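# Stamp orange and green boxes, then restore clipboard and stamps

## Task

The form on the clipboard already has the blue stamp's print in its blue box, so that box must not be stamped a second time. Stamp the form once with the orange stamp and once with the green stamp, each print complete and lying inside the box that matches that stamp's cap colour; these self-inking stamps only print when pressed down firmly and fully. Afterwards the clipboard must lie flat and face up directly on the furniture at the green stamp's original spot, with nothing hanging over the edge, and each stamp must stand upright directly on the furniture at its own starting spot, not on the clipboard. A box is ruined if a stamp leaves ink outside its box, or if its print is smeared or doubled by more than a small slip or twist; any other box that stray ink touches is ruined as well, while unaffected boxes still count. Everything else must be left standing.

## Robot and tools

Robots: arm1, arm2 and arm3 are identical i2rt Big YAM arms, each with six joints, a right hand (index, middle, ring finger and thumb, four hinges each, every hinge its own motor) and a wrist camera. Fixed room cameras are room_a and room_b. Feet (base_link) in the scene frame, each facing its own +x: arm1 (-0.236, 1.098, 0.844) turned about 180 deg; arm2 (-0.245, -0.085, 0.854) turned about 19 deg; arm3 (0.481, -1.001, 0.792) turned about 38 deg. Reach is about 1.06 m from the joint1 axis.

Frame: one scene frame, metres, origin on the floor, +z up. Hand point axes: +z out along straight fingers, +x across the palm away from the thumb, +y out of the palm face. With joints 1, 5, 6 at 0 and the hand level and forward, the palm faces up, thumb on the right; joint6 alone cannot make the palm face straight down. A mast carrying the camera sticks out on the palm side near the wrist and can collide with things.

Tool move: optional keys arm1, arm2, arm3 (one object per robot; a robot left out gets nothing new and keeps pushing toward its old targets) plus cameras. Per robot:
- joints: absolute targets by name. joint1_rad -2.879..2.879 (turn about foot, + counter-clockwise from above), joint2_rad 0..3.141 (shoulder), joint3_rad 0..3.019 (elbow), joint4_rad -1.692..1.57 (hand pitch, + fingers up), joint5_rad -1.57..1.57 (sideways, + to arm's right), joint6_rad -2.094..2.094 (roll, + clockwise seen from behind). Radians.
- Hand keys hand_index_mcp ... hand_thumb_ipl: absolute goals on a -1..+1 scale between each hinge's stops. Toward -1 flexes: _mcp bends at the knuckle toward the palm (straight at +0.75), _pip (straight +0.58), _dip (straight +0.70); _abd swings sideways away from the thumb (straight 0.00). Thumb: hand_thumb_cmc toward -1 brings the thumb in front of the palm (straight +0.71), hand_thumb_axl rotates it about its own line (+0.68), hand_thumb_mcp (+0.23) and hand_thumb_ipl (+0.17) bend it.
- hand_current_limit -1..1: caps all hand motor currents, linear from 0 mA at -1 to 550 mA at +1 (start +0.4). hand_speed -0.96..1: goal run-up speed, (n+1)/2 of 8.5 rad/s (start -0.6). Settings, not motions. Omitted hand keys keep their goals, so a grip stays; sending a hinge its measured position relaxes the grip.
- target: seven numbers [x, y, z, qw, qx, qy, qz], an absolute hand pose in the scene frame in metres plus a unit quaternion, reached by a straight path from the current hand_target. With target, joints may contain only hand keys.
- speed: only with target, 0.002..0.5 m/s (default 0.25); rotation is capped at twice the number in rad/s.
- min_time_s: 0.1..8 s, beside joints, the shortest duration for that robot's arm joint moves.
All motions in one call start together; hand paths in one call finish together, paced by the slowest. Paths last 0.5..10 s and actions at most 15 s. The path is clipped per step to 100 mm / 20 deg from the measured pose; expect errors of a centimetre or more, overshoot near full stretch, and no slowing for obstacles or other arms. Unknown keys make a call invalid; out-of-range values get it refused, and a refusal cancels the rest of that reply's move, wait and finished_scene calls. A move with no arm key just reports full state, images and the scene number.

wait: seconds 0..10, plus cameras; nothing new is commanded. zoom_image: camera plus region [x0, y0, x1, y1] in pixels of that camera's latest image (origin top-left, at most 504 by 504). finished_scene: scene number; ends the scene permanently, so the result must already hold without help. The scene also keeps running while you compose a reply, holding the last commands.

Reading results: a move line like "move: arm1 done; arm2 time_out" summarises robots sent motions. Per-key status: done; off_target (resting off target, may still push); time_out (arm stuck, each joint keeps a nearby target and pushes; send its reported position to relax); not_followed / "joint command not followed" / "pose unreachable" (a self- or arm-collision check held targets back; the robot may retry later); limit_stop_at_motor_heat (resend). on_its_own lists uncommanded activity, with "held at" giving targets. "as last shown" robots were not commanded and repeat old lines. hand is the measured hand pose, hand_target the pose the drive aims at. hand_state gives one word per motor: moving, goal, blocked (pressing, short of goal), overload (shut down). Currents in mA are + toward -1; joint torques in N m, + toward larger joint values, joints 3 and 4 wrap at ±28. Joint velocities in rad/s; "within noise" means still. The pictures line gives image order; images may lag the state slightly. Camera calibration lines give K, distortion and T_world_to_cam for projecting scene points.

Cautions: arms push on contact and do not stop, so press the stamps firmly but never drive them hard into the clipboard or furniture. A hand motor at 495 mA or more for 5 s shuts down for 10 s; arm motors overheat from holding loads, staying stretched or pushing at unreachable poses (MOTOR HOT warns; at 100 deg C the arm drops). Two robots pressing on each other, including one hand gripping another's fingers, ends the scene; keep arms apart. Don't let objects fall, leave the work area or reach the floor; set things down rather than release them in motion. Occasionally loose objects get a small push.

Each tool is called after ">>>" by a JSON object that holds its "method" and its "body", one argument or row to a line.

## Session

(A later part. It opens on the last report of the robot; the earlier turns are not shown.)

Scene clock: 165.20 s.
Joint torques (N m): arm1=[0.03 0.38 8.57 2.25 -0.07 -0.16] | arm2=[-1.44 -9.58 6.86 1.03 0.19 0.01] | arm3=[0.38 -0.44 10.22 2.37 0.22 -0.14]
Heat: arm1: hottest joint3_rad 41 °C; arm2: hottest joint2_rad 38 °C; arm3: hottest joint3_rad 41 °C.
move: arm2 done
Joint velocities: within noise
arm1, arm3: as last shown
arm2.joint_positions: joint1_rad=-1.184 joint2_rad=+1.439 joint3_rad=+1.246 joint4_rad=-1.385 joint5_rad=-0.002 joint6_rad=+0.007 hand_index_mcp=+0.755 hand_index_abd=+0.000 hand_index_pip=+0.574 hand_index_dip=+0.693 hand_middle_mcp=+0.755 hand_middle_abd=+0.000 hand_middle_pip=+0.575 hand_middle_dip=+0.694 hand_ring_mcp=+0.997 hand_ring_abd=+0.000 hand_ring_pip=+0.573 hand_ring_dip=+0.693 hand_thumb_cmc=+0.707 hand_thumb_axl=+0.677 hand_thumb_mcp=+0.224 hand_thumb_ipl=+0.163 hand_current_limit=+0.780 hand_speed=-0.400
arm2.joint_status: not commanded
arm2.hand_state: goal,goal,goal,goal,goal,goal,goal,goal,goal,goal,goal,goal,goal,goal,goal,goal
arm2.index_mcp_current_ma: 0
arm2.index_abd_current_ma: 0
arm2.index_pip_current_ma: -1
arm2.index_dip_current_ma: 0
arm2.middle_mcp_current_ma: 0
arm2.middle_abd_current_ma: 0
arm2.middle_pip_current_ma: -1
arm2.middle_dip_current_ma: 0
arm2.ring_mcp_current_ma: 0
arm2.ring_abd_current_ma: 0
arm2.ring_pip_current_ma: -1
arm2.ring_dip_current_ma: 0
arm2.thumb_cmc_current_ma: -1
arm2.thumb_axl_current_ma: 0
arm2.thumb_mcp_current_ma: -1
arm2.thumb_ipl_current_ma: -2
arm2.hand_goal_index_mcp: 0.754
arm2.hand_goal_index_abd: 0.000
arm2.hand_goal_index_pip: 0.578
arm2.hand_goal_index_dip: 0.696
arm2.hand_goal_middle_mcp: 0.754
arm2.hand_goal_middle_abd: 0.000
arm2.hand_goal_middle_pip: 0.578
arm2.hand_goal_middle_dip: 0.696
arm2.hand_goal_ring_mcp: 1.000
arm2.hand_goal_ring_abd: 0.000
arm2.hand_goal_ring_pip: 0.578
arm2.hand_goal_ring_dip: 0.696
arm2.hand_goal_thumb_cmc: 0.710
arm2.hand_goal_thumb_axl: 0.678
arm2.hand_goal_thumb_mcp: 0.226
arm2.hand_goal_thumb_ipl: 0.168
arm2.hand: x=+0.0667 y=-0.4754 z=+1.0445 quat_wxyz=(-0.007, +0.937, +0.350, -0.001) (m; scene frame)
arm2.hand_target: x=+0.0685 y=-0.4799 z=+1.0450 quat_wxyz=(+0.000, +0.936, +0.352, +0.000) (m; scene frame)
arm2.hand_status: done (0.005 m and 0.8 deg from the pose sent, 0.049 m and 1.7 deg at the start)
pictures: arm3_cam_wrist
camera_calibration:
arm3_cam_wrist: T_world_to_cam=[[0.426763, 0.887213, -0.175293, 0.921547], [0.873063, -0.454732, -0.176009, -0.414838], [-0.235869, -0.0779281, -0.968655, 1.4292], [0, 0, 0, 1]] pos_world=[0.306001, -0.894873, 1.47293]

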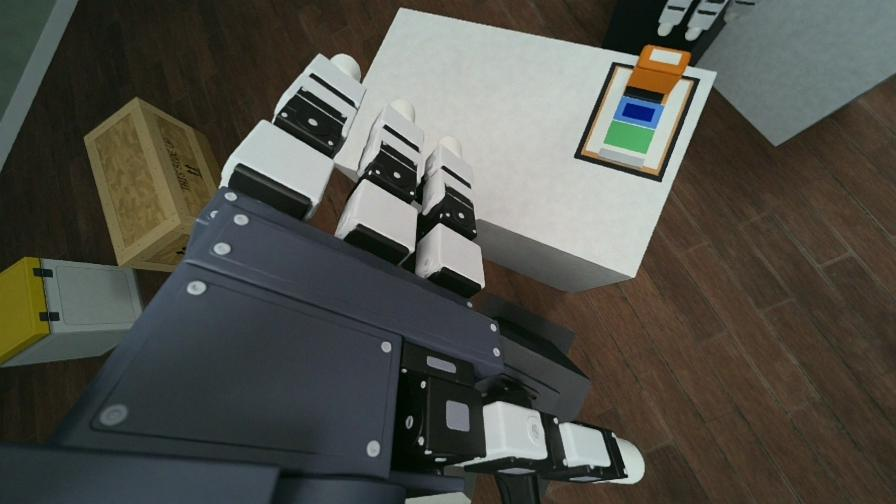

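>>> {"method": "move", "body": {
  "arm2": {"target": [0.0685, -0.480, 1.025, 0, 0.9361, 0.3518, 0], "speed": 0.08},
  "cameras": ["arm3_cam_wrist", "arm2_cam_wrist"]
}}

>>> {"method": "zoom_image", "body": {
  "camera": "arm3_cam_wrist",
  "region": [615, 20, 715, 120]
}}

Scene clock: 173.37 s.
Joint torques (N m): arm1=[-0.03 0.32 8.58 2.25 -0.07 -0.16] | arm2=[-1.55 -9.47 6.58 1.01 0.19 0.01] | arm3=[0.5 0.56 10.1 2.39 0.18 -0.13]
Heat: arm1: hottest joint3_rad 41 °C; arm2: hottest joint2_rad 38 °C; arm3: hottest joint3_rad 41 °C.
move: arm2 done
Joint velocities: within noise
arm1, arm3: as last shown
arm2.joint_positions: joint1_rad=-1.184 joint2_rad=+1.444 joint3_rad=+1.207 joint4_rad=-1.332 joint5_rad=-0.002 joint6_rad=+0.007 hand_index_mcp=+0.755 hand_index_abd=+0.000 hand_index_pip=+0.574 hand_index_dip=+0.693 hand_middle_mcp=+0.755 hand_middle_abd=+0.000 hand_middle_pip=+0.575 hand_middle_dip=+0.694 hand_ring_mcp=+0.997 hand_ring_abd=+0.000 hand_ring_pip=+0.573 hand_ring_dip=+0.693 hand_thumb_cmc=+0.707 hand_thumb_axl=+0.677 hand_thumb_mcp=+0.224 hand_thumb_ipl=+0.163 hand_current_limit=+0.780 hand_speed=-0.400
arm2.joint_status: not commanded
arm2.hand_state: goal,goal,goal,goal,goal,goal,goal,goal,goal,goal,goal,goal,goal,goal,goal,goal
arm2.index_mcp_current_ma: 0
arm2.index_abd_current_ma: 0
arm2.index_pip_current_ma: -1
arm2.index_dip_current_ma: 0
arm2.middle_mcp_current_ma: 0
arm2.middle_abd_current_ma: 0
arm2.middle_pip_current_ma: -1
arm2.middle_dip_current_ma: 0
arm2.ring_mcp_current_ma: 0
arm2.ring_abd_current_ma: 0
arm2.ring_pip_current_ma: -1
arm2.ring_dip_current_ma: 0
arm2.thumb_cmc_current_ma: -1
arm2.thumb_axl_current_ma: 0
arm2.thumb_mcp_current_ma: -1
arm2.thumb_ipl_current_ma: -2
arm2.hand_goal_index_mcp: 0.754
arm2.hand_goal_index_abd: 0.000
arm2.hand_goal_index_pip: 0.578
arm2.hand_goal_index_dip: 0.696
arm2.hand_goal_middle_mcp: 0.754
arm2.hand_goal_middle_abd: 0.000
arm2.hand_goal_middle_pip: 0.578
arm2.hand_goal_middle_dip: 0.696
arm2.hand_goal_ring_mcp: 1.000
arm2.hand_goal_ring_abd: 0.000
arm2.hand_goal_ring_pip: 0.578
arm2.hand_goal_ring_dip: 0.696
arm2.hand_goal_thumb_cmc: 0.710
arm2.hand_goal_thumb_axl: 0.678
arm2.hand_goal_thumb_mcp: 0.226
arm2.hand_goal_thumb_ipl: 0.168
arm2.hand: x=+0.0671 y=-0.4758 z=+1.0288 quat_wxyz=(-0.002, +0.937, +0.350, +0.001) (m; scene frame)
arm2.hand_target: x=+0.0685 y=-0.4798 z=+1.0250 quat_wxyz=(+0.000, +0.936, +0.352, +0.000) (m; scene frame)
arm2.hand_status: done (0.006 m and 0.4 deg from the pose sent, 0.020 m and 0.8 deg at the start)
pictures: arm2_cam_wrist, arm3_cam_wrist
camera_calibration:
arm2_cam_wrist: T_world_to_cam=[[-0.225257, -0.974079, -0.0207416, -0.38716], [-0.672645, 0.140078, 0.726586, -0.682741], [-0.704846, 0.17762, -0.686762, 0.959785], [0, 0, 0, 1]] pos_world=[0.130048, -0.451965, 1.14718]
arm3_cam_wrist: T_world_to_cam=[[0.426763, 0.887213, -0.175293, 0.921547], [0.873063, -0.454732, -0.176009, -0.414838], [-0.235869, -0.0779281, -0.968655, 1.4292], [0, 0, 0, 1]] pos_world=[0.306001, -0.894873, 1.47293]

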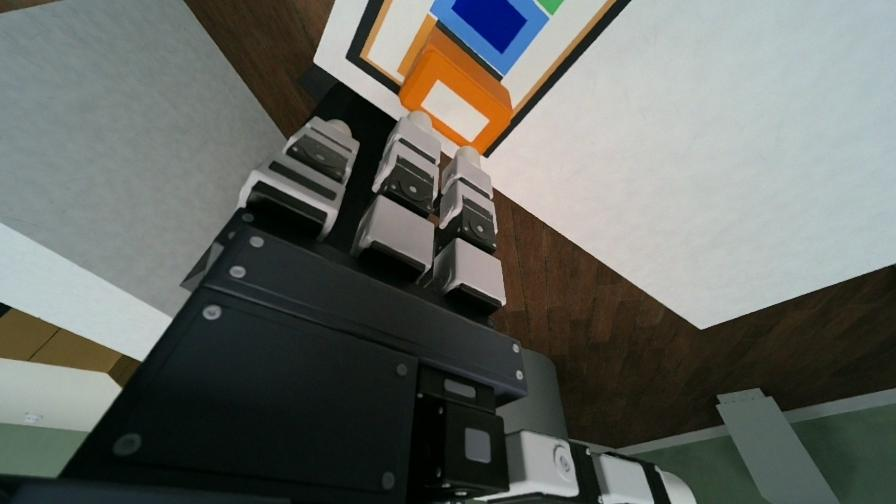

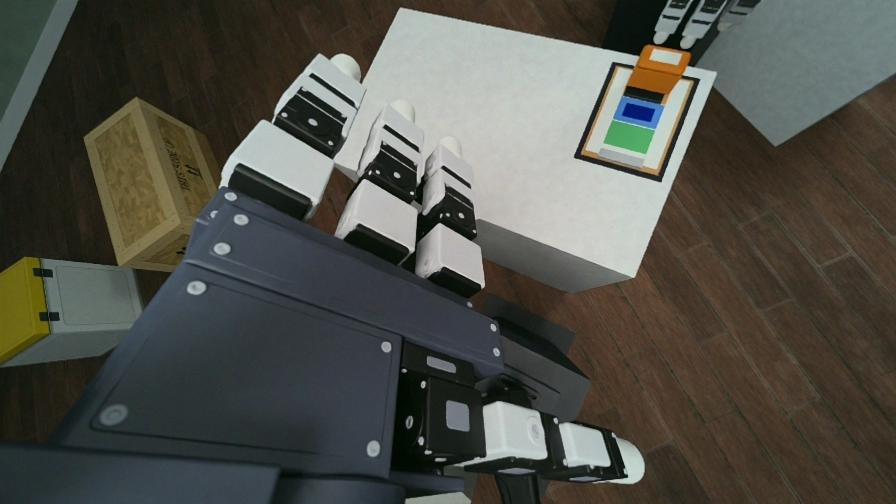

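Scaled by 5.040 from the camera's 896x504 image, which has a finer 1280x720 frame.

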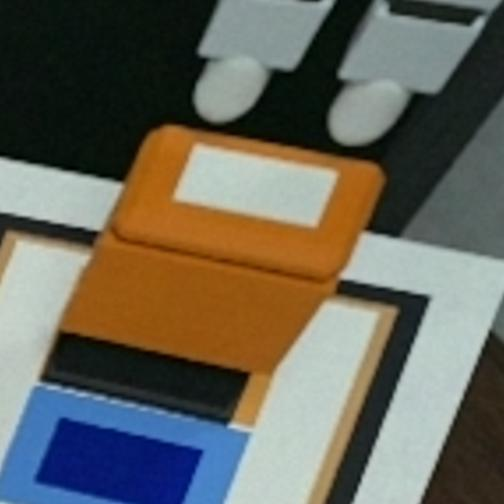

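>>> {"method": "move", "body": {
  "arm2": {"target": [0.0755, -0.492, 1.055, 0, 0.9361, 0.3518, 0], "speed": 0.1}
}}

>>> {"method": "move", "body": {
  "arm2": {"target": [0.0731, -0.485, 1.022, 0, 0.9361, 0.3518, 0], "speed": 0.08},
  "cameras": ["arm3_cam_wrist", "arm2_cam_wrist"]
}}

>>> {"method": "zoom_image", "body": {
  "camera": "arm3_cam_wrist",
  "region": [615, 20, 715, 120]
}}

Scene clock: 182.40 s.
Joint torques (N m): arm1=[-0.03 0.32 8.58 2.25 -0.08 -0.16] | arm2=[-1.79 -9.23 10.04 -0.09 0.2 -0.01] | arm3=[1.32 -0.21 9.84 2.56 0.2 -0.12]
Heat: arm1: hottest joint3_rad 41 °C; arm2: hottest joint2_rad 38 °C; arm3: hottest joint3_rad 41 °C.
move: arm2 off_target
Joint velocities: within noise
arm1, arm3: as last shown
arm2.joint_positions: joint1_rad=-1.184 joint2_rad=+1.459 joint3_rad=+1.258 joint4_rad=-1.385 joint5_rad=-0.002 joint6_rad=+0.003 hand_index_mcp=+0.755 hand_index_abd=+0.000 hand_index_pip=+0.574 hand_index_dip=+0.693 hand_middle_mcp=+0.755 hand_middle_abd=+0.000 hand_middle_pip=+0.575 hand_middle_dip=+0.694 hand_ring_mcp=+0.997 hand_ring_abd=+0.000 hand_ring_pip=+0.573 hand_ring_dip=+0.693 hand_thumb_cmc=+0.707 hand_thumb_axl=+0.677 hand_thumb_mcp=+0.224 hand_thumb_ipl=+0.163 hand_current_limit=+0.780 hand_speed=-0.400
arm2.joint_status: not commanded
arm2.hand_state: goal,goal,goal,goal,goal,goal,goal,goal,goal,goal,goal,goal,goal,goal,goal,goal
arm2.index_mcp_current_ma: 0
arm2.index_abd_current_ma: 0
arm2.index_pip_current_ma: -1
arm2.index_dip_current_ma: 0
arm2.middle_mcp_current_ma: 0
arm2.middle_abd_current_ma: 0
arm2.middle_pip_current_ma: -1
arm2.middle_dip_current_ma: 0
arm2.ring_mcp_current_ma: 0
arm2.ring_abd_current_ma: 0
arm2.ring_pip_current_ma: -1
arm2.ring_dip_current_ma: 0
arm2.thumb_cmc_current_ma: -1
arm2.thumb_axl_current_ma: 0
arm2.thumb_mcp_current_ma: -1
arm2.thumb_ipl_current_ma: -2
arm2.hand_goal_index_mcp: 0.754
arm2.hand_goal_index_abd: 0.000
arm2.hand_goal_index_pip: 0.578
arm2.hand_goal_index_dip: 0.696
arm2.hand_goal_middle_mcp: 0.754
arm2.hand_goal_middle_abd: 0.000
arm2.hand_goal_middle_pip: 0.578
arm2.hand_goal_middle_dip: 0.696
arm2.hand_goal_ring_mcp: 1.000
arm2.hand_goal_ring_abd: 0.000
arm2.hand_goal_ring_pip: 0.578
arm2.hand_goal_ring_dip: 0.696
arm2.hand_goal_thumb_cmc: 0.710
arm2.hand_goal_thumb_axl: 0.678
arm2.hand_goal_thumb_mcp: 0.226
arm2.hand_goal_thumb_ipl: 0.168
arm2.hand: x=+0.0703 y=-0.4789 z=+1.0405 quat_wxyz=(-0.011, +0.936, +0.352, -0.002) (m; scene frame)
arm2.hand_target: x=+0.0751 y=-0.4915 z=+1.0551 quat_wxyz=(+0.001, +0.936, +0.352, +0.000) (m; scene frame)
arm2.hand_status: off_target (0.020 m and 1.2 deg from the pose sent, 0.032 m and 0.4 deg at the start)
pictures: none

Scene clock: 183.53 s.
Joint torques (N m): arm1=[-0.03 0.32 8.57 2.24 -0.08 -0.16] | arm2=[-1.38 -9.7 6.65 1.05 0.19 0.07] | arm3=[0.73 0.5 10.25 2.37 0.21 -0.12]
Heat: arm1: hottest joint3_rad 41 °C; arm2: hottest joint2_rad 38 °C; arm3: hottest joint3_rad 41 °C.
move: arm2 done
Joint velocities: within noise
arm1, arm3: as last shown
arm2.joint_positions: joint1_rad=-1.184 joint2_rad=+1.465 joint3_rad=+1.219 joint4_rad=-1.325 joint5_rad=-0.002 joint6_rad=+0.003 hand_index_mcp=+0.755 hand_index_abd=+0.000 hand_index_pip=+0.574 hand_index_dip=+0.693 hand_middle_mcp=+0.755 hand_middle_abd=+0.000 hand_middle_pip=+0.575 hand_middle_dip=+0.694 hand_ring_mcp=+0.997 hand_ring_abd=+0.000 hand_ring_pip=+0.573 hand_ring_dip=+0.693 hand_thumb_cmc=+0.707 hand_thumb_axl=+0.677 hand_thumb_mcp=+0.224 hand_thumb_ipl=+0.163 hand_current_limit=+0.780 hand_speed=-0.400
arm2.joint_status: not commanded
arm2.hand_state: goal,goal,goal,goal,goal,goal,goal,goal,goal,goal,goal,goal,goal,goal,goal,goal
arm2.index_mcp_current_ma: 0
arm2.index_abd_current_ma: 0
arm2.index_pip_current_ma: -1
arm2.index_dip_current_ma: 0
arm2.middle_mcp_current_ma: 0
arm2.middle_abd_current_ma: 0
arm2.middle_pip_current_ma: -1
arm2.middle_dip_current_ma: 0
arm2.ring_mcp_current_ma: 0
arm2.ring_abd_current_ma: 0
arm2.ring_pip_current_ma: -1
arm2.ring_dip_current_ma: 0
arm2.thumb_cmc_current_ma: -1
arm2.thumb_axl_current_ma: 0
arm2.thumb_mcp_current_ma: -1
arm2.thumb_ipl_current_ma: -2
arm2.hand_goal_index_mcp: 0.754
arm2.hand_goal_index_abd: 0.000
arm2.hand_goal_index_pip: 0.578
arm2.hand_goal_index_dip: 0.696
arm2.hand_goal_middle_mcp: 0.754
arm2.hand_goal_middle_abd: 0.000
arm2.hand_goal_middle_pip: 0.578
arm2.hand_goal_middle_dip: 0.696
arm2.hand_goal_ring_mcp: 1.000
arm2.hand_goal_ring_abd: 0.000
arm2.hand_goal_ring_pip: 0.578
arm2.hand_goal_ring_dip: 0.696
arm2.hand_goal_thumb_cmc: 0.710
arm2.hand_goal_thumb_axl: 0.678
arm2.hand_goal_thumb_mcp: 0.226
arm2.hand_goal_thumb_ipl: 0.168
arm2.hand: x=+0.0719 y=-0.4807 z=+1.0246 quat_wxyz=(-0.003, +0.936, +0.352, +0.000) (m; scene frame)
arm2.hand_target: x=+0.0732 y=-0.4849 z=+1.0220 quat_wxyz=(+0.000, +0.936, +0.352, +0.000) (m; scene frame)
arm2.hand_status: done (0.005 m and 0.4 deg from the pose sent, 0.020 m and 1.3 deg at the start)
pictures: arm2_cam_wrist, arm3_cam_wrist
camera_calibration:
arm2_cam_wrist: T_world_to_cam=[[-0.220861, -0.975057, -0.0220218, -0.390398], [-0.672127, 0.135805, 0.727876, -0.679223], [-0.706729, 0.17556, -0.685356, 0.958909], [0, 0, 0, 1]] pos_world=[0.134941, -0.456765, 1.14299]
arm3_cam_wrist: T_world_to_cam=[[0.426763, 0.887213, -0.175293, 0.921547], [0.873063, -0.454732, -0.176009, -0.414838], [-0.235869, -0.0779281, -0.968655, 1.4292], [0, 0, 0, 1]] pos_world=[0.306001, -0.894873, 1.47293]

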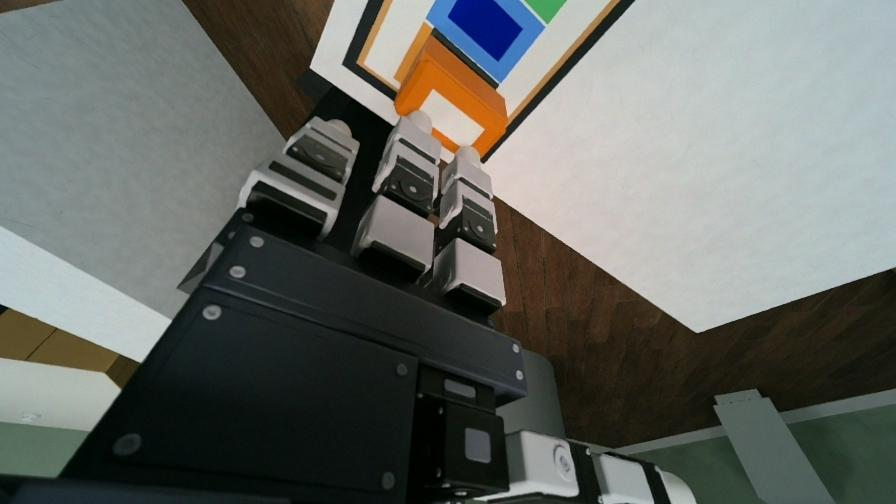

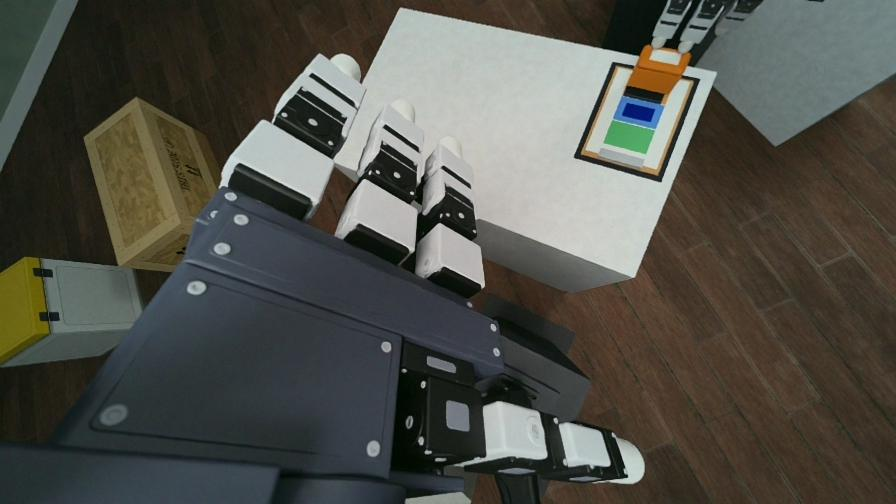

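Scaled by 5.040 from the camera's 896x504 image, which has a finer 1280x720 frame.

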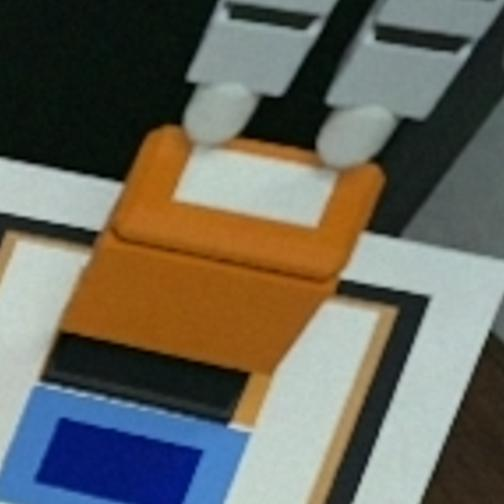

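>>> {"method": "move", "body": {
  "arm2": {"target": [0.0757, -0.488, 0.995, 0, 0.9361, 0.3518, 0], "speed": 0.06},
  "cameras": ["arm3_cam_wrist"]
}}

>>> {"method": "zoom_image", "body": {
  "camera": "arm3_cam_wrist",
  "region": [615, 20, 715, 120]
}}

Scene clock: 186.80 s.
Joint torques (N m): arm1=[-0.09 0.21 8.59 2.24 -0.07 -0.16] | arm2=[-1.32 -7.88 5.59 1.65 0.13 0.05] | arm3=[1.73 0.91 10.13 2.51 0.18 -0.17]
Heat: arm1: hottest joint3_rad 41 °C; arm2: hottest joint2_rad 38 °C; arm3: hottest joint3_rad 41 °C.
move: arm2 off_target
Joint velocities: within noise
arm1, arm3: as last shown
arm2.joint_positions: joint1_rad=-1.184 joint2_rad=+1.473 joint3_rad=+1.192 joint4_rad=-1.267 joint5_rad=+0.000 joint6_rad=+0.003 hand_index_mcp=+0.771 hand_index_abd=-0.003 hand_index_pip=+0.590 hand_index_dip=+0.701 hand_middle_mcp=+0.759 hand_middle_abd=+0.000 hand_middle_pip=+0.580 hand_middle_dip=+0.696 hand_ring_mcp=+0.997 hand_ring_abd=+0.000 hand_ring_pip=+0.573 hand_ring_dip=+0.693 hand_thumb_cmc=+0.707 hand_thumb_axl=+0.677 hand_thumb_mcp=+0.223 hand_thumb_ipl=+0.163 hand_current_limit=+0.780 hand_speed=-0.400
arm2.joint_status: not commanded
arm2.hand_state: goal,goal,goal,goal,goal,goal,goal,goal,goal,goal,goal,goal,goal,goal,goal,goal
arm2.index_mcp_current_ma: 11
arm2.index_abd_current_ma: -1
arm2.index_pip_current_ma: 5
arm2.index_dip_current_ma: 1
arm2.middle_mcp_current_ma: 1
arm2.middle_abd_current_ma: 0
arm2.middle_pip_current_ma: 0
arm2.middle_dip_current_ma: 0
arm2.ring_mcp_current_ma: 0
arm2.ring_abd_current_ma: 0
arm2.ring_pip_current_ma: -1
arm2.ring_dip_current_ma: 0
arm2.thumb_cmc_current_ma: -1
arm2.thumb_axl_current_ma: 0
arm2.thumb_mcp_current_ma: -1
arm2.thumb_ipl_current_ma: -2
arm2.hand_goal_index_mcp: 0.754
arm2.hand_goal_index_abd: 0.000
arm2.hand_goal_index_pip: 0.578
arm2.hand_goal_index_dip: 0.696
arm2.hand_goal_middle_mcp: 0.754
arm2.hand_goal_middle_abd: 0.000
arm2.hand_goal_middle_pip: 0.578
arm2.hand_goal_middle_dip: 0.696
arm2.hand_goal_ring_mcp: 1.000
arm2.hand_goal_ring_abd: 0.000
arm2.hand_goal_ring_pip: 0.578
arm2.hand_goal_ring_dip: 0.696
arm2.hand_goal_thumb_cmc: 0.710
arm2.hand_goal_thumb_axl: 0.678
arm2.hand_goal_thumb_mcp: 0.226
arm2.hand_goal_thumb_ipl: 0.168
arm2.hand: x=+0.0750 y=-0.4846 z=+1.0137 quat_wxyz=(+0.008, +0.936, +0.352, +0.004) (m; scene frame)
arm2.hand_target: x=+0.0753 y=-0.4873 z=+0.9953 quat_wxyz=(+0.000, +0.936, +0.352, +0.000) (m; scene frame)
arm2.hand_status: off_target (0.019 m and 1.0 deg from the pose sent, 0.031 m and 0.4 deg at the start)
pictures: arm3_cam_wrist
camera_calibration:
arm3_cam_wrist: T_world_to_cam=[[0.426763, 0.887213, -0.175293, 0.921547], [0.873063, -0.454732, -0.176009, -0.414838], [-0.235869, -0.0779281, -0.968655, 1.4292], [0, 0, 0, 1]] pos_world=[0.306001, -0.894873, 1.47293]

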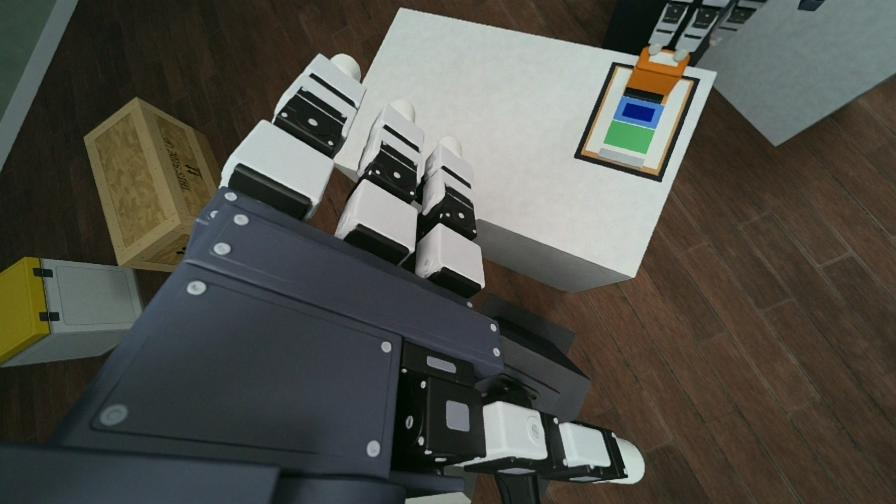

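Scaled by 5.040 from the camera's 896x504 image, which has a finer 1280x720 frame.

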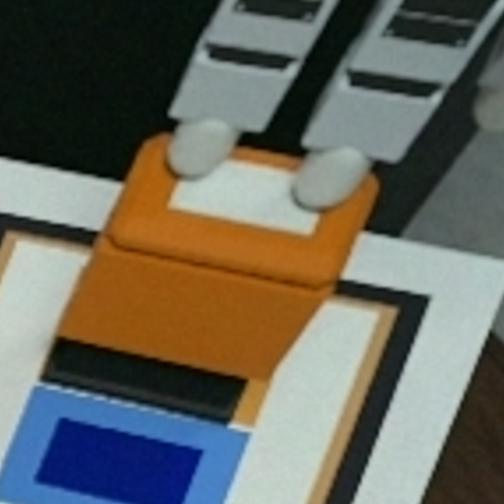

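>>> {"method": "move", "body": {
  "arm2": {"target": [0.0757, -0.488, 0.965, 0, 0.9361, 0.3518, 0], "speed": 0.06}
}}

>>> {"method": "move", "body": {
  "arm2": {"target": [0.0757, -0.488, 0.93, 0, 0.9361, 0.3518, 0], "speed": 0.06},
  "cameras": ["arm3_cam_wrist"]
}}

>>> {"method": "zoom_image", "body": {
  "camera": "arm3_cam_wrist",
  "region": [615, 20, 715, 120]
}}

Scene clock: 190.60 s.
Joint torques (N m): arm1=[-0.03 0.26 8.57 2.24 -0.07 -0.16] | arm2=[-1.2 -6.42 5.11 1.96 0.11 0.05] | arm3=[1.49 0.5 10.15 2.48 0.2 -0.13]
Heat: arm1: hottest joint3_rad 41 °C; arm2: hottest joint2_rad 38 °C; arm3: hottest joint3_rad 41 °C.
move: arm2 off_target
Joint velocities: within noise
arm1: as last shown
arm2.joint_positions: joint1_rad=-1.184 joint2_rad=+1.479 joint3_rad=+1.145 joint4_rad=-1.195 joint5_rad=+0.000 joint6_rad=+0.003 hand_index_mcp=+0.781 hand_index_abd=-0.005 hand_index_pip=+0.597 hand_index_dip=+0.706 hand_middle_mcp=+0.770 hand_middle_abd=-0.002 hand_middle_pip=+0.587 hand_middle_dip=+0.700 hand_ring_mcp=+0.997 hand_ring_abd=+0.000 hand_ring_pip=+0.573 hand_ring_dip=+0.693 hand_thumb_cmc=+0.707 hand_thumb_axl=+0.677 hand_thumb_mcp=+0.223 hand_thumb_ipl=+0.163 hand_current_limit=+0.780 hand_speed=-0.400
arm2.joint_status: not commanded
arm2.hand_state: blocked,goal,goal,goal,goal,goal,goal,goal,goal,goal,goal,goal,goal,goal,goal,goal
arm2.index_mcp_current_ma: 25
arm2.index_abd_current_ma: -1
arm2.index_pip_current_ma: 13
arm2.index_dip_current_ma: 4
arm2.middle_mcp_current_ma: 10
arm2.middle_abd_current_ma: 0
arm2.middle_pip_current_ma: 3
arm2.middle_dip_current_ma: 1
arm2.ring_mcp_current_ma: 0
arm2.ring_abd_current_ma: 0
arm2.ring_pip_current_ma: -1
arm2.ring_dip_current_ma: 0
arm2.thumb_cmc_current_ma: 0
arm2.thumb_axl_current_ma: 0
arm2.thumb_mcp_current_ma: -1
arm2.thumb_ipl_current_ma: -2
arm2.hand_goal_index_mcp: 0.754
arm2.hand_goal_index_abd: 0.000
arm2.hand_goal_index_pip: 0.578
arm2.hand_goal_index_dip: 0.696
arm2.hand_goal_middle_mcp: 0.754
arm2.hand_goal_middle_abd: 0.000
arm2.hand_goal_middle_pip: 0.578
arm2.hand_goal_middle_dip: 0.696
arm2.hand_goal_ring_mcp: 1.000
arm2.hand_goal_ring_abd: 0.000
arm2.hand_goal_ring_pip: 0.578
arm2.hand_goal_ring_dip: 0.696
arm2.hand_goal_thumb_cmc: 0.710
arm2.hand_goal_thumb_axl: 0.678
arm2.hand_goal_thumb_mcp: 0.226
arm2.hand_goal_thumb_ipl: 0.168
arm2.hand: x=+0.0756 y=-0.4852 z=+0.9961 quat_wxyz=(+0.017, +0.936, +0.352, +0.007) (m; scene frame)
arm2.hand_target: x=+0.0746 y=-0.4864 z=+0.9659 quat_wxyz=(+0.000, +0.936, +0.352, +0.000) (m; scene frame)
arm2.hand_status: off_target (0.031 m and 2.1 deg from the pose sent, 0.049 m and 1.0 deg at the start)
arm3.joint_positions: joint1_rad=+2.290 joint2_rad=+0.632 joint3_rad=+1.361 joint4_rad=-1.266 joint5_rad=+0.116 joint6_rad=+0.997 hand_index_mcp=+0.756 hand_index_abd=+0.000 hand_index_pip=+0.577 hand_index_dip=+0.696 hand_middle_mcp=+0.757 hand_middle_abd=+0.000 hand_middle_pip=+0.577 hand_middle_dip=+0.696 hand_ring_mcp=+0.757 hand_ring_abd=+0.000 hand_ring_pip=+0.577 hand_ring_dip=+0.696 hand_thumb_cmc=+0.716 hand_thumb_axl=+0.677 hand_thumb_mcp=+0.226 hand_thumb_ipl=+0.168 hand_current_limit=+0.400 hand_speed=-0.600
arm3.joint_status: not commanded
arm3.hand_state: goal,goal,goal,goal,goal,goal,goal,goal,goal,goal,goal,goal,goal,goal,goal,goal
arm3.index_mcp_current_ma: 0
arm3.index_abd_current_ma: 0
arm3.index_pip_current_ma: 0
arm3.index_dip_current_ma: 0
arm3.middle_mcp_current_ma: 1
arm3.middle_abd_current_ma: 0
arm3.middle_pip_current_ma: 0
arm3.middle_dip_current_ma: 0
arm3.ring_mcp_current_ma: 1
arm3.ring_abd_current_ma: 0
arm3.ring_pip_current_ma: 0
arm3.ring_dip_current_ma: 0
arm3.thumb_cmc_current_ma: 0
arm3.thumb_axl_current_ma: 0
arm3.thumb_mcp_current_ma: 0
arm3.thumb_ipl_current_ma: 0
arm3.hand_goal_index_mcp: 0.754
arm3.hand_goal_index_abd: 0.000
arm3.hand_goal_index_pip: 0.576
arm3.hand_goal_index_dip: 0.696
arm3.hand_goal_middle_mcp: 0.754
arm3.hand_goal_middle_abd: 0.000
arm3.hand_goal_middle_pip: 0.576
arm3.hand_goal_middle_dip: 0.696
arm3.hand_goal_ring_mcp: 0.754
arm3.hand_goal_ring_abd: 0.000
arm3.hand_goal_ring_pip: 0.576
arm3.hand_goal_ring_dip: 0.696
arm3.hand_goal_thumb_cmc: 0.714
arm3.hand_goal_thumb_axl: 0.678
arm3.hand_goal_thumb_mcp: 0.226
arm3.hand_goal_thumb_ipl: 0.168
arm3.hand: x=+0.2443 y=-0.8522 z=+1.3572 quat_wxyz=(-0.439, -0.142, +0.857, +0.228) (m; scene frame)
arm3.hand_target: x=+0.2459 y=-0.8548 z=+1.3669 quat_wxyz=(-0.449, -0.144, +0.852, +0.230) (m; scene frame)
arm3.hand_status: not commanded
pictures: none

Scene clock: 191.77 s.
Joint torques (N m): arm1=[-0.03 0.26 8.61 2.25 -0.08 -0.16] | arm2=[-1.44 -3.02 2.95 2.93 0 0.06] | arm3=[1.26 0.03 10.03 2.36 0.2 -0.11]
Heat: arm1: hottest joint3_rad 41 °C; arm2: hottest joint2_rad 38 °C; arm3: hottest joint3_rad 41 °C.
move: arm2 off_target
Joint velocities: within noise
arm1.joint_positions: joint1_rad=-0.443 joint2_rad=+0.603 joint3_rad=+1.383 joint4_rad=-1.250 joint5_rad=-0.063 joint6_rad=+1.016 hand_index_mcp=+0.756 hand_index_abd=+0.001 hand_index_pip=+0.577 hand_index_dip=+0.696 hand_middle_mcp=+0.756 hand_middle_abd=+0.001 hand_middle_pip=+0.577 hand_middle_dip=+0.696 hand_ring_mcp=+0.756 hand_ring_abd=+0.000 hand_ring_pip=+0.577 hand_ring_dip=+0.696 hand_thumb_cmc=+0.715 hand_thumb_axl=+0.677 hand_thumb_mcp=+0.226 hand_thumb_ipl=+0.168 hand_current_limit=+0.400 hand_speed=-0.600
arm1.joint_status: not commanded
arm1.hand_state: goal,goal,goal,goal,goal,goal,goal,goal,goal,goal,goal,goal,goal,goal,goal,goal
arm1.index_mcp_current_ma: 1
arm1.index_abd_current_ma: 0
arm1.index_pip_current_ma: 0
arm1.index_dip_current_ma: 0
arm1.middle_mcp_current_ma: 1
arm1.middle_abd_current_ma: 0
arm1.middle_pip_current_ma: 0
arm1.middle_dip_current_ma: 0
arm1.ring_mcp_current_ma: 1
arm1.ring_abd_current_ma: 0
arm1.ring_pip_current_ma: 0
arm1.ring_dip_current_ma: 0
arm1.thumb_cmc_current_ma: 1
arm1.thumb_axl_current_ma: 0
arm1.thumb_mcp_current_ma: 0
arm1.thumb_ipl_current_ma: 0
arm1.hand_goal_index_mcp: 0.754
arm1.hand_goal_index_abd: 0.000
arm1.hand_goal_index_pip: 0.576
arm1.hand_goal_index_dip: 0.696
arm1.hand_goal_middle_mcp: 0.754
arm1.hand_goal_middle_abd: 0.000
arm1.hand_goal_middle_pip: 0.576
arm1.hand_goal_middle_dip: 0.696
arm1.hand_goal_ring_mcp: 0.754
arm1.hand_goal_ring_abd: 0.000
arm1.hand_goal_ring_pip: 0.576
arm1.hand_goal_ring_dip: 0.696
arm1.hand_goal_thumb_cmc: 0.714
arm1.hand_goal_thumb_axl: 0.678
arm1.hand_goal_thumb_mcp: 0.226
arm1.hand_goal_thumb_ipl: 0.168
arm1.hand: x=-0.4358 y=+1.2748 z=+1.4220 quat_wxyz=(-0.472, -0.064, +0.850, +0.227) (m; scene frame)
arm1.hand_target: x=-0.4310 y=+1.2745 z=+1.4376 quat_wxyz=(-0.484, -0.061, +0.841, +0.236) (m; scene frame)
arm1.hand_status: not commanded
arm2.joint_positions: joint1_rad=-1.184 joint2_rad=+1.467 joint3_rad=+1.114 joint4_rad=-1.128 joint5_rad=+0.003 joint6_rad=+0.003 hand_index_mcp=+0.820 hand_index_abd=-0.007 hand_index_pip=+0.627 hand_index_dip=+0.723 hand_middle_mcp=+0.811 hand_middle_abd=-0.004 hand_middle_pip=+0.614 hand_middle_dip=+0.715 hand_ring_mcp=+0.997 hand_ring_abd=+0.000 hand_ring_pip=+0.573 hand_ring_dip=+0.693 hand_thumb_cmc=+0.708 hand_thumb_axl=+0.677 hand_thumb_mcp=+0.223 hand_thumb_ipl=+0.163 hand_current_limit=+0.780 hand_speed=-0.400
arm2.joint_status: not commanded
arm2.hand_state: blocked,goal,blocked,blocked,blocked,goal,blocked,goal,goal,goal,goal,goal,goal,goal,goal,goal
arm2.index_mcp_current_ma: 115
arm2.index_abd_current_ma: -2
arm2.index_pip_current_ma: 62
arm2.index_dip_current_ma: 22
arm2.middle_mcp_current_ma: 89
arm2.middle_abd_current_ma: -1
arm2.middle_pip_current_ma: 36
arm2.middle_dip_current_ma: 12
arm2.ring_mcp_current_ma: 0
arm2.ring_abd_current_ma: 0
arm2.ring_pip_current_ma: -1
arm2.ring_dip_current_ma: 0
arm2.thumb_cmc_current_ma: 0
arm2.thumb_axl_current_ma: 0
arm2.thumb_mcp_current_ma: -1
arm2.thumb_ipl_current_ma: -2
arm2.hand_goal_index_mcp: 0.754
arm2.hand_goal_index_abd: 0.000
arm2.hand_goal_index_pip: 0.578
arm2.hand_goal_index_dip: 0.696
arm2.hand_goal_middle_mcp: 0.754
arm2.hand_goal_middle_abd: 0.000
arm2.hand_goal_middle_pip: 0.578
arm2.hand_goal_middle_dip: 0.696
arm2.hand_goal_ring_mcp: 1.000
arm2.hand_goal_ring_abd: 0.000
arm2.hand_goal_ring_pip: 0.578
arm2.hand_goal_ring_dip: 0.696
arm2.hand_goal_thumb_cmc: 0.710
arm2.hand_goal_thumb_axl: 0.678
arm2.hand_goal_thumb_mcp: 0.226
arm2.hand_goal_thumb_ipl: 0.168
arm2.hand: x=+0.0782 y=-0.4889 z=+0.9941 quat_wxyz=(+0.039, +0.935, +0.351, +0.014) (m; scene frame)
arm2.hand_target: x=+0.0715 y=-0.4826 z=+0.9342 quat_wxyz=(-0.001, +0.936, +0.352, +0.000) (m; scene frame)
arm2.hand_status: off_target (0.064 m and 4.8 deg from the pose sent, 0.066 m and 2.1 deg at the start)
arm3: as last shown
pictures: arm3_cam_wrist
camera_calibration:
arm3_cam_wrist: T_world_to_cam=[[0.426763, 0.887213, -0.175293, 0.921547], [0.873063, -0.454732, -0.176009, -0.414838], [-0.235869, -0.0779281, -0.968655, 1.4292], [0, 0, 0, 1]] pos_world=[0.306001, -0.894873, 1.47293]

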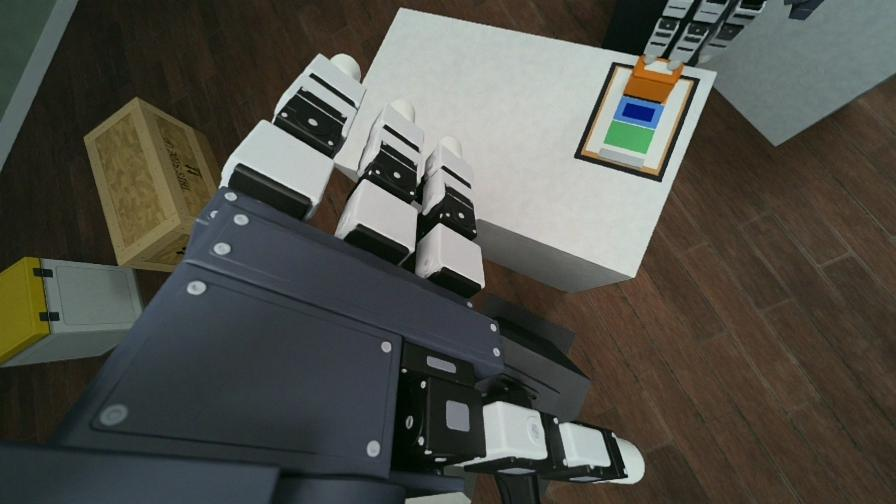

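Scaled by 5.040 from the camera's 896x504 image, which has a finer 1280x720 frame.

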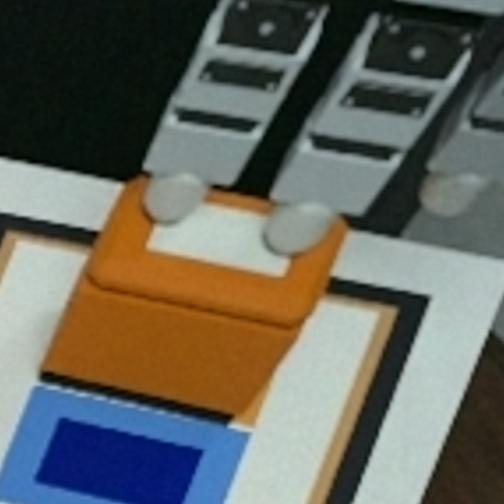

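>>> {"method": "move", "body": {
  "arm2": {"target": [0.0757, -0.488, 0.97, 0, 0.9361, 0.3518, 0], "speed": 0.06}
}}

>>> {"method": "move", "body": {
  "arm2": {"target": [0.0757, -0.488, 1.01, 0, 0.9361, 0.3518, 0], "speed": 0.06}
}}

>>> {"method": "move", "body": {
  "arm2": {"target": [0.0757, -0.487, 1.09, 0, 0.9361, 0.3518, 0], "speed": 0.1},
  "cameras": ["arm3_cam_wrist"]
}}

>>> {"method": "zoom_image", "body": {
  "camera": "arm3_cam_wrist",
  "region": [615, 20, 715, 120]
}}

Scene clock: 195.90 s.
Joint torques (N m): arm1=[0.03 0.32 8.57 2.26 -0.07 -0.15] | arm2=[-1.44 -5.77 7.13 0.29 0.03 0.05] | arm3=[0.09 0.21 9.88 2.33 0.24 -0.13]
Heat: arm1: hottest joint3_rad 41 °C; arm2: hottest joint2_rad 37 °C; arm3: hottest joint3_rad 41 °C.
move: arm2 off_target
Joint velocities: within noise
arm1, arm3: as last shown
arm2.joint_positions: joint1_rad=-1.184 joint2_rad=+1.470 joint3_rad=+1.126 joint4_rad=-1.166 joint5_rad=+0.003 joint6_rad=+0.003 hand_index_mcp=+0.787 hand_index_abd=-0.007 hand_index_pip=+0.607 hand_index_dip=+0.714 hand_middle_mcp=+0.777 hand_middle_abd=-0.004 hand_middle_pip=+0.594 hand_middle_dip=+0.706 hand_ring_mcp=+0.997 hand_ring_abd=+0.000 hand_ring_pip=+0.573 hand_ring_dip=+0.693 hand_thumb_cmc=+0.708 hand_thumb_axl=+0.677 hand_thumb_mcp=+0.223 hand_thumb_ipl=+0.163 hand_current_limit=+0.780 hand_speed=-0.400
arm2.joint_status: not commanded
arm2.hand_state: blocked,goal,blocked,goal,blocked,goal,goal,goal,goal,goal,goal,goal,goal,goal,goal,goal
arm2.index_mcp_current_ma: 36
arm2.index_abd_current_ma: -2
arm2.index_pip_current_ma: 25
arm2.index_dip_current_ma: 11
arm2.middle_mcp_current_ma: 18
arm2.middle_abd_current_ma: -1
arm2.middle_pip_current_ma: 9
arm2.middle_dip_current_ma: 4
arm2.ring_mcp_current_ma: 0
arm2.ring_abd_current_ma: 0
arm2.ring_pip_current_ma: -1
arm2.ring_dip_current_ma: 0
arm2.thumb_cmc_current_ma: 0
arm2.thumb_axl_current_ma: 0
arm2.thumb_mcp_current_ma: -1
arm2.thumb_ipl_current_ma: -2
arm2.hand_goal_index_mcp: 0.754
arm2.hand_goal_index_abd: 0.000
arm2.hand_goal_index_pip: 0.578
arm2.hand_goal_index_dip: 0.696
arm2.hand_goal_middle_mcp: 0.754
arm2.hand_goal_middle_abd: 0.000
arm2.hand_goal_middle_pip: 0.578
arm2.hand_goal_middle_dip: 0.696
arm2.hand_goal_ring_mcp: 1.000
arm2.hand_goal_ring_abd: 0.000
arm2.hand_goal_ring_pip: 0.578
arm2.hand_goal_ring_dip: 0.696
arm2.hand_goal_thumb_cmc: 0.710
arm2.hand_goal_thumb_axl: 0.678
arm2.hand_goal_thumb_mcp: 0.226
arm2.hand_goal_thumb_ipl: 0.168
arm2.hand: x=+0.0750 y=-0.4852 z=+0.9943 quat_wxyz=(+0.026, +0.936, +0.352, +0.009) (m; scene frame)
arm2.hand_target: x=+0.0750 y=-0.4870 z=+0.9706 quat_wxyz=(+0.000, +0.936, +0.352, +0.000) (m; scene frame)
arm2.hand_status: off_target (0.024 m and 3.1 deg from the pose sent, 0.024 m and 4.8 deg at the start)
pictures: none

Scene clock: 197.20 s.
Joint torques (N m): arm1=[0.03 0.32 8.58 2.24 -0.07 -0.16] | arm2=[-1.2 -8.7 8.13 -0.1 0.02 0.05] | arm3=[0.97 -0.44 9.99 2.5 0.22 -0.1]
Heat: arm1: hottest joint3_rad 41 °C; arm2: hottest joint2_rad 37 °C; arm3: hottest joint3_rad 41 °C.
move: arm2 done
Joint velocities: within noise
arm1, arm3: as last shown
arm2.joint_positions: joint1_rad=-1.184 joint2_rad=+1.470 joint3_rad=+1.186 joint4_rad=-1.266 joint5_rad=+0.003 joint6_rad=+0.003 hand_index_mcp=+0.763 hand_index_abd=-0.007 hand_index_pip=+0.588 hand_index_dip=+0.703 hand_middle_mcp=+0.751 hand_middle_abd=-0.004 hand_middle_pip=+0.578 hand_middle_dip=+0.697 hand_ring_mcp=+0.997 hand_ring_abd=+0.000 hand_ring_pip=+0.573 hand_ring_dip=+0.693 hand_thumb_cmc=+0.708 hand_thumb_axl=+0.677 hand_thumb_mcp=+0.223 hand_thumb_ipl=+0.163 hand_current_limit=+0.780 hand_speed=-0.400
arm2.joint_status: not commanded
arm2.hand_state: goal,goal,goal,goal,goal,goal,goal,goal,goal,goal,goal,goal,goal,goal,goal,goal
arm2.index_mcp_current_ma: 4
arm2.index_abd_current_ma: -2
arm2.index_pip_current_ma: 4
arm2.index_dip_current_ma: 2
arm2.middle_mcp_current_ma: -1
arm2.middle_abd_current_ma: -1
arm2.middle_pip_current_ma: 0
arm2.middle_dip_current_ma: 0
arm2.ring_mcp_current_ma: 0
arm2.ring_abd_current_ma: 0
arm2.ring_pip_current_ma: -1
arm2.ring_dip_current_ma: 0
arm2.thumb_cmc_current_ma: 0
arm2.thumb_axl_current_ma: 0
arm2.thumb_mcp_current_ma: -1
arm2.thumb_ipl_current_ma: -2
arm2.hand_goal_index_mcp: 0.754
arm2.hand_goal_index_abd: 0.000
arm2.hand_goal_index_pip: 0.578
arm2.hand_goal_index_dip: 0.696
arm2.hand_goal_middle_mcp: 0.754
arm2.hand_goal_middle_abd: 0.000
arm2.hand_goal_middle_pip: 0.578
arm2.hand_goal_middle_dip: 0.696
arm2.hand_goal_ring_mcp: 1.000
arm2.hand_goal_ring_abd: 0.000
arm2.hand_goal_ring_pip: 0.578
arm2.hand_goal_ring_dip: 0.696
arm2.hand_goal_thumb_cmc: 0.710
arm2.hand_goal_thumb_axl: 0.678
arm2.hand_goal_thumb_mcp: 0.226
arm2.hand_goal_thumb_ipl: 0.168
arm2.hand: x=+0.0733 y=-0.4834 z=+1.0123 quat_wxyz=(+0.007, +0.936, +0.352, +0.002) (m; scene frame)
arm2.hand_target: x=+0.0757 y=-0.4878 z=+1.0099 quat_wxyz=(+0.000, +0.936, +0.352, +0.000) (m; scene frame)
arm2.hand_status: done (0.006 m and 0.8 deg from the pose sent, 0.016 m and 3.1 deg at the start)
pictures: none

Scene clock: 198.73 s.
Joint torques (N m): arm1=[-0.09 0.26 8.58 2.25 -0.07 -0.16] | arm2=[-1.49 -11.46 10.13 -0.17 0.03 0.08] | arm3=[1.2 0.5 10.22 2.15 0.24 -0.16]
Heat: arm1: hottest joint3_rad 41 °C; arm2: hottest joint2_rad 37 °C; arm3: hottest joint3_rad 41 °C.
move: arm2 off_target
Joint velocities: within noise
arm1, arm3: as last shown
arm2.joint_positions: joint1_rad=-1.184 joint2_rad=+1.461 joint3_rad=+1.326 joint4_rad=-1.476 joint5_rad=+0.003 joint6_rad=+0.003 hand_index_mcp=+0.754 hand_index_abd=-0.003 hand_index_pip=+0.580 hand_index_dip=+0.699 hand_middle_mcp=+0.748 hand_middle_abd=-0.003 hand_middle_pip=+0.575 hand_middle_dip=+0.695 hand_ring_mcp=+0.997 hand_ring_abd=+0.000 hand_ring_pip=+0.573 hand_ring_dip=+0.693 hand_thumb_cmc=+0.708 hand_thumb_axl=+0.677 hand_thumb_mcp=+0.223 hand_thumb_ipl=+0.163 hand_current_limit=+0.780 hand_speed=-0.400
arm2.joint_status: not commanded
arm2.hand_state: goal,goal,goal,goal,goal,goal,goal,goal,goal,goal,goal,goal,goal,goal,goal,goal
arm2.index_mcp_current_ma: 0
arm2.index_abd_current_ma: 0
arm2.index_pip_current_ma: 0
arm2.index_dip_current_ma: 1
arm2.middle_mcp_current_ma: -2
arm2.middle_abd_current_ma: -1
arm2.middle_pip_current_ma: -1
arm2.middle_dip_current_ma: 0
arm2.ring_mcp_current_ma: -1
arm2.ring_abd_current_ma: 0
arm2.ring_pip_current_ma: -1
arm2.ring_dip_current_ma: 0
arm2.thumb_cmc_current_ma: 0
arm2.thumb_axl_current_ma: 0
arm2.thumb_mcp_current_ma: -1
arm2.thumb_ipl_current_ma: -2
arm2.hand_goal_index_mcp: 0.754
arm2.hand_goal_index_abd: 0.000
arm2.hand_goal_index_pip: 0.578
arm2.hand_goal_index_dip: 0.696
arm2.hand_goal_middle_mcp: 0.754
arm2.hand_goal_middle_abd: 0.000
arm2.hand_goal_middle_pip: 0.578
arm2.hand_goal_middle_dip: 0.696
arm2.hand_goal_ring_mcp: 1.000
arm2.hand_goal_ring_abd: 0.000
arm2.hand_goal_ring_pip: 0.578
arm2.hand_goal_ring_dip: 0.696
arm2.hand_goal_thumb_cmc: 0.710
arm2.hand_goal_thumb_axl: 0.678
arm2.hand_goal_thumb_mcp: 0.226
arm2.hand_goal_thumb_ipl: 0.168
arm2.hand: x=+0.0691 y=-0.4787 z=+1.0634 quat_wxyz=(-0.021, +0.936, +0.352, -0.009) (m; scene frame)
arm2.hand_target: x=+0.0752 y=-0.4863 z=+1.0900 quat_wxyz=(+0.000, +0.936, +0.352, +0.000) (m; scene frame)
arm2.hand_status: off_target (0.029 m and 2.6 deg from the pose sent, 0.078 m and 0.8 deg at the start)
pictures: arm3_cam_wrist
camera_calibration:
arm3_cam_wrist: T_world_to_cam=[[0.426763, 0.887213, -0.175293, 0.921547], [0.873063, -0.454732, -0.176009, -0.414838], [-0.235869, -0.0779281, -0.968655, 1.4292], [0, 0, 0, 1]] pos_world=[0.306001, -0.894873, 1.47293]

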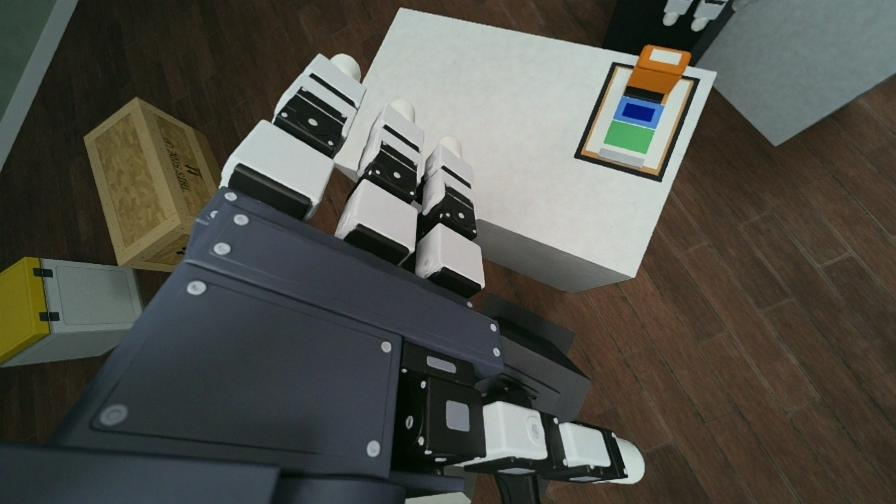

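Scaled by 5.040 from the camera's 896x504 image, which has a finer 1280x720 frame.

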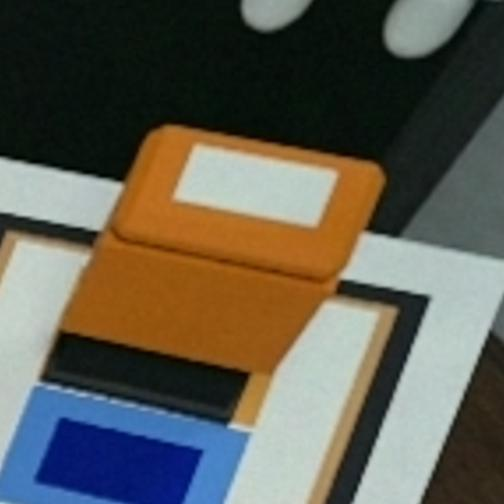

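>>> {"method": "move", "body": {
  "arm2": {"target": [0.03, -0.43, 1.10, 0.2501, -0.9020, -0.3391, 0.0940], "speed": 0.25, "joints": {"hand_current_limit": 0.4, "hand_index_mcp": 1.0, "hand_index_pip": -1.0, "hand_index_dip": 0.145, "hand_middle_mcp": 1.0, "hand_middle_pip": -1.0, "hand_middle_dip": 0.145, "hand_ring_mcp": 1.0, "hand_ring_pip": -0.942, "hand_ring_dip": 0.6, "hand_thumb_cmc": -0.657, "hand_thumb_mcp": 0.5, "hand_thumb_ipl": -0.37}}
}}

>>> {"method": "move", "body": {
  "arm2": {"target": [0.020, -0.419, 0.96, 0.2501, -0.9020, -0.3391, 0.0940], "speed": 0.2},
  "cameras": ["arm2_cam_wrist"]
}}

Scene clock: 204.30 s.
Joint torques (N m): arm1=[-0.03 0.26 8.57 2.25 -0.07 -0.16] | arm2=[-0.15 -9.47 6.6 -0.31 0.17 0.22] | arm3=[0.97 -0.15 9.98 2.18 0.21 -0.09]
Heat: arm1: hottest joint3_rad 41 °C; arm2: hottest joint2_rad 37 °C; arm3: hottest joint3_rad 41 °C.
move: arm2 off_target
Joint velocities: within noise
arm1, arm3: as last shown
arm2.joint_positions: joint1_rad=-1.182 joint2_rad=+1.377 joint3_rad=+1.338 joint4_rad=-1.685 joint5_rad=+0.012 joint6_rad=+0.006 hand_index_mcp=+0.993 hand_index_abd=-0.003 hand_index_pip=-0.992 hand_index_dip=+0.150 hand_middle_mcp=+0.993 hand_middle_abd=-0.003 hand_middle_pip=-0.993 hand_middle_dip=+0.149 hand_ring_mcp=+0.997 hand_ring_abd=+0.000 hand_ring_pip=-0.934 hand_ring_dip=+0.603 hand_thumb_cmc=-0.653 hand_thumb_axl=+0.677 hand_thumb_mcp=+0.491 hand_thumb_ipl=-0.369 hand_current_limit=+0.400 hand_speed=-0.400
arm2.joint_status: all done
arm2.hand_state: goal,goal,goal,goal,goal,goal,goal,goal,goal,goal,goal,goal,goal,goal,goal,goal
arm2.index_mcp_current_ma: -2
arm2.index_abd_current_ma: 0
arm2.index_pip_current_ma: 3
arm2.index_dip_current_ma: 1
arm2.middle_mcp_current_ma: -2
arm2.middle_abd_current_ma: -1
arm2.middle_pip_current_ma: 2
arm2.middle_dip_current_ma: 1
arm2.ring_mcp_current_ma: -1
arm2.ring_abd_current_ma: 0
arm2.ring_pip_current_ma: 3
arm2.ring_dip_current_ma: 1
arm2.thumb_cmc_current_ma: 0
arm2.thumb_axl_current_ma: 0
arm2.thumb_mcp_current_ma: -5
arm2.thumb_ipl_current_ma: 0
arm2.hand_goal_index_mcp: 1.000
arm2.hand_goal_index_abd: 0.000
arm2.hand_goal_index_pip: -1.000
arm2.hand_goal_index_dip: 0.146
arm2.hand_goal_middle_mcp: 1.000
arm2.hand_goal_middle_abd: 0.000
arm2.hand_goal_middle_pip: -1.000
arm2.hand_goal_middle_dip: 0.146
arm2.hand_goal_ring_mcp: 1.000
arm2.hand_goal_ring_abd: 0.000
arm2.hand_goal_ring_pip: -0.942
arm2.hand_goal_ring_dip: 0.600
arm2.hand_goal_thumb_cmc: -0.656
arm2.hand_goal_thumb_axl: 0.678
arm2.hand_goal_thumb_mcp: 0.500
arm2.hand_goal_thumb_ipl: -0.370
arm2.hand: x=+0.0299 y=-0.4361 z=+1.0943 quat_wxyz=(-0.073, +0.933, +0.350, -0.033) (m; scene frame)
arm2.hand_target: x=+0.0300 y=-0.4300 z=+1.0991 quat_wxyz=(-0.071, +0.933, +0.352, -0.035) (m; scene frame)
arm2.hand_status: off_target (0.008 m and 21.9 deg from the pose sent, 0.072 m and 28.3 deg at the start; pose on its path clipped on 22 of 55 steps; a joint's target at an end of its range on 43 of 55 steps)
pictures: none

Scene clock: 205.93 s.
Joint torques (N m): arm1=[-0.09 0.32 8.59 2.24 -0.07 -0.15] | arm2=[-0.97 -11.11 5.76 -1.13 -0.15 0.11] | arm3=[0.5 -0.62 10.14 2.77 0.23 -0.1]
Heat: arm1: hottest joint3_rad 41 °C; arm2: hottest joint2_rad 37 °C; arm3: hottest joint3_rad 41 °C.
move: arm2 off_target
Joint velocities: within noise
arm1, arm3: as last shown
arm2.joint_positions: joint1_rad=-1.182 joint2_rad=+1.627 joint3_rad=+1.256 joint4_rad=-1.685 joint5_rad=+0.003 joint6_rad=+0.006 hand_index_mcp=+0.993 hand_index_abd=-0.003 hand_index_pip=-0.992 hand_index_dip=+0.150 hand_middle_mcp=+0.993 hand_middle_abd=-0.003 hand_middle_pip=-0.993 hand_middle_dip=+0.149 hand_ring_mcp=+0.997 hand_ring_abd=+0.000 hand_ring_pip=-0.935 hand_ring_dip=+0.603 hand_thumb_cmc=-0.653 hand_thumb_axl=+0.677 hand_thumb_mcp=+0.491 hand_thumb_ipl=-0.369 hand_current_limit=+0.400 hand_speed=-0.400
arm2.joint_status: not commanded
arm2.hand_state: goal,goal,goal,goal,goal,goal,goal,goal,goal,goal,goal,goal,goal,goal,goal,goal
arm2.index_mcp_current_ma: -2
arm2.index_abd_current_ma: 0
arm2.index_pip_current_ma: 3
arm2.index_dip_current_ma: 1
arm2.middle_mcp_current_ma: -2
arm2.middle_abd_current_ma: -1
arm2.middle_pip_current_ma: 2
arm2.middle_dip_current_ma: 1
arm2.ring_mcp_current_ma: -1
arm2.ring_abd_current_ma: 0
arm2.ring_pip_current_ma: 3
arm2.ring_dip_current_ma: 1
arm2.thumb_cmc_current_ma: 0
arm2.thumb_axl_current_ma: 0
arm2.thumb_mcp_current_ma: -5
arm2.thumb_ipl_current_ma: 0
arm2.hand_goal_index_mcp: 1.000
arm2.hand_goal_index_abd: 0.000
arm2.hand_goal_index_pip: -1.000
arm2.hand_goal_index_dip: 0.146
arm2.hand_goal_middle_mcp: 1.000
arm2.hand_goal_middle_abd: 0.000
arm2.hand_goal_middle_pip: -1.000
arm2.hand_goal_middle_dip: 0.146
arm2.hand_goal_ring_mcp: 1.000
arm2.hand_goal_ring_abd: 0.000
arm2.hand_goal_ring_pip: -0.942
arm2.hand_goal_ring_dip: 0.600
arm2.hand_goal_thumb_cmc: -0.656
arm2.hand_goal_thumb_axl: 0.678
arm2.hand_goal_thumb_mcp: 0.500
arm2.hand_goal_thumb_ipl: -0.370
arm2.hand: x=+0.0195 y=-0.4217 z=+0.9594 quat_wxyz=(-0.227, +0.908, +0.341, -0.088) (m; scene frame)
arm2.hand_target: x=+0.0199 y=-0.4188 z=+0.9593 quat_wxyz=(-0.233, +0.907, +0.341, -0.089) (m; scene frame)
arm2.hand_status: off_target (0.003 m and 2.9 deg from the pose sent, 0.136 m and 21.9 deg at the start; a joint's target at an end of its range on 49 of 49 steps)
pictures: arm2_cam_wrist
camera_calibration:
arm2_cam_wrist: T_world_to_cam=[[-0.272517, -0.917993, -0.288138, -0.0655782], [-0.402078, -0.163413, 0.900905, -0.97243], [-0.87411, 0.361366, -0.324572, 0.602324], [0, 0, 0, 1]] pos_world=[0.117634, -0.436767, 1.05267]

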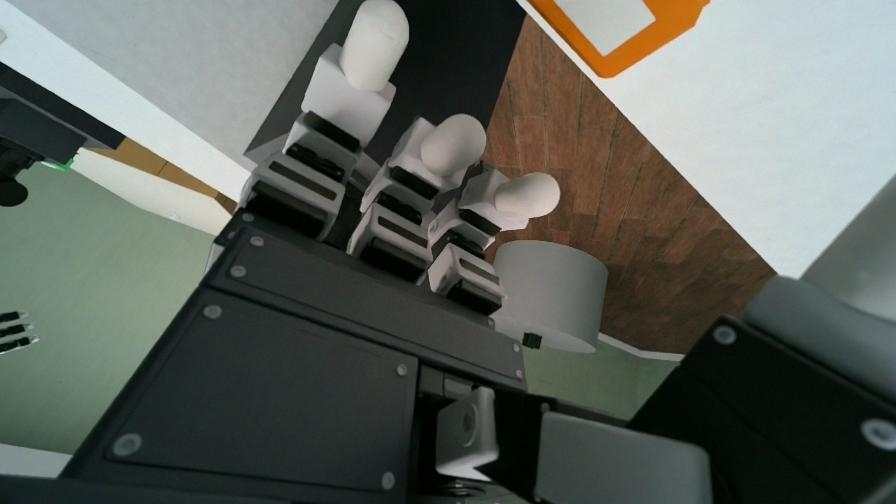

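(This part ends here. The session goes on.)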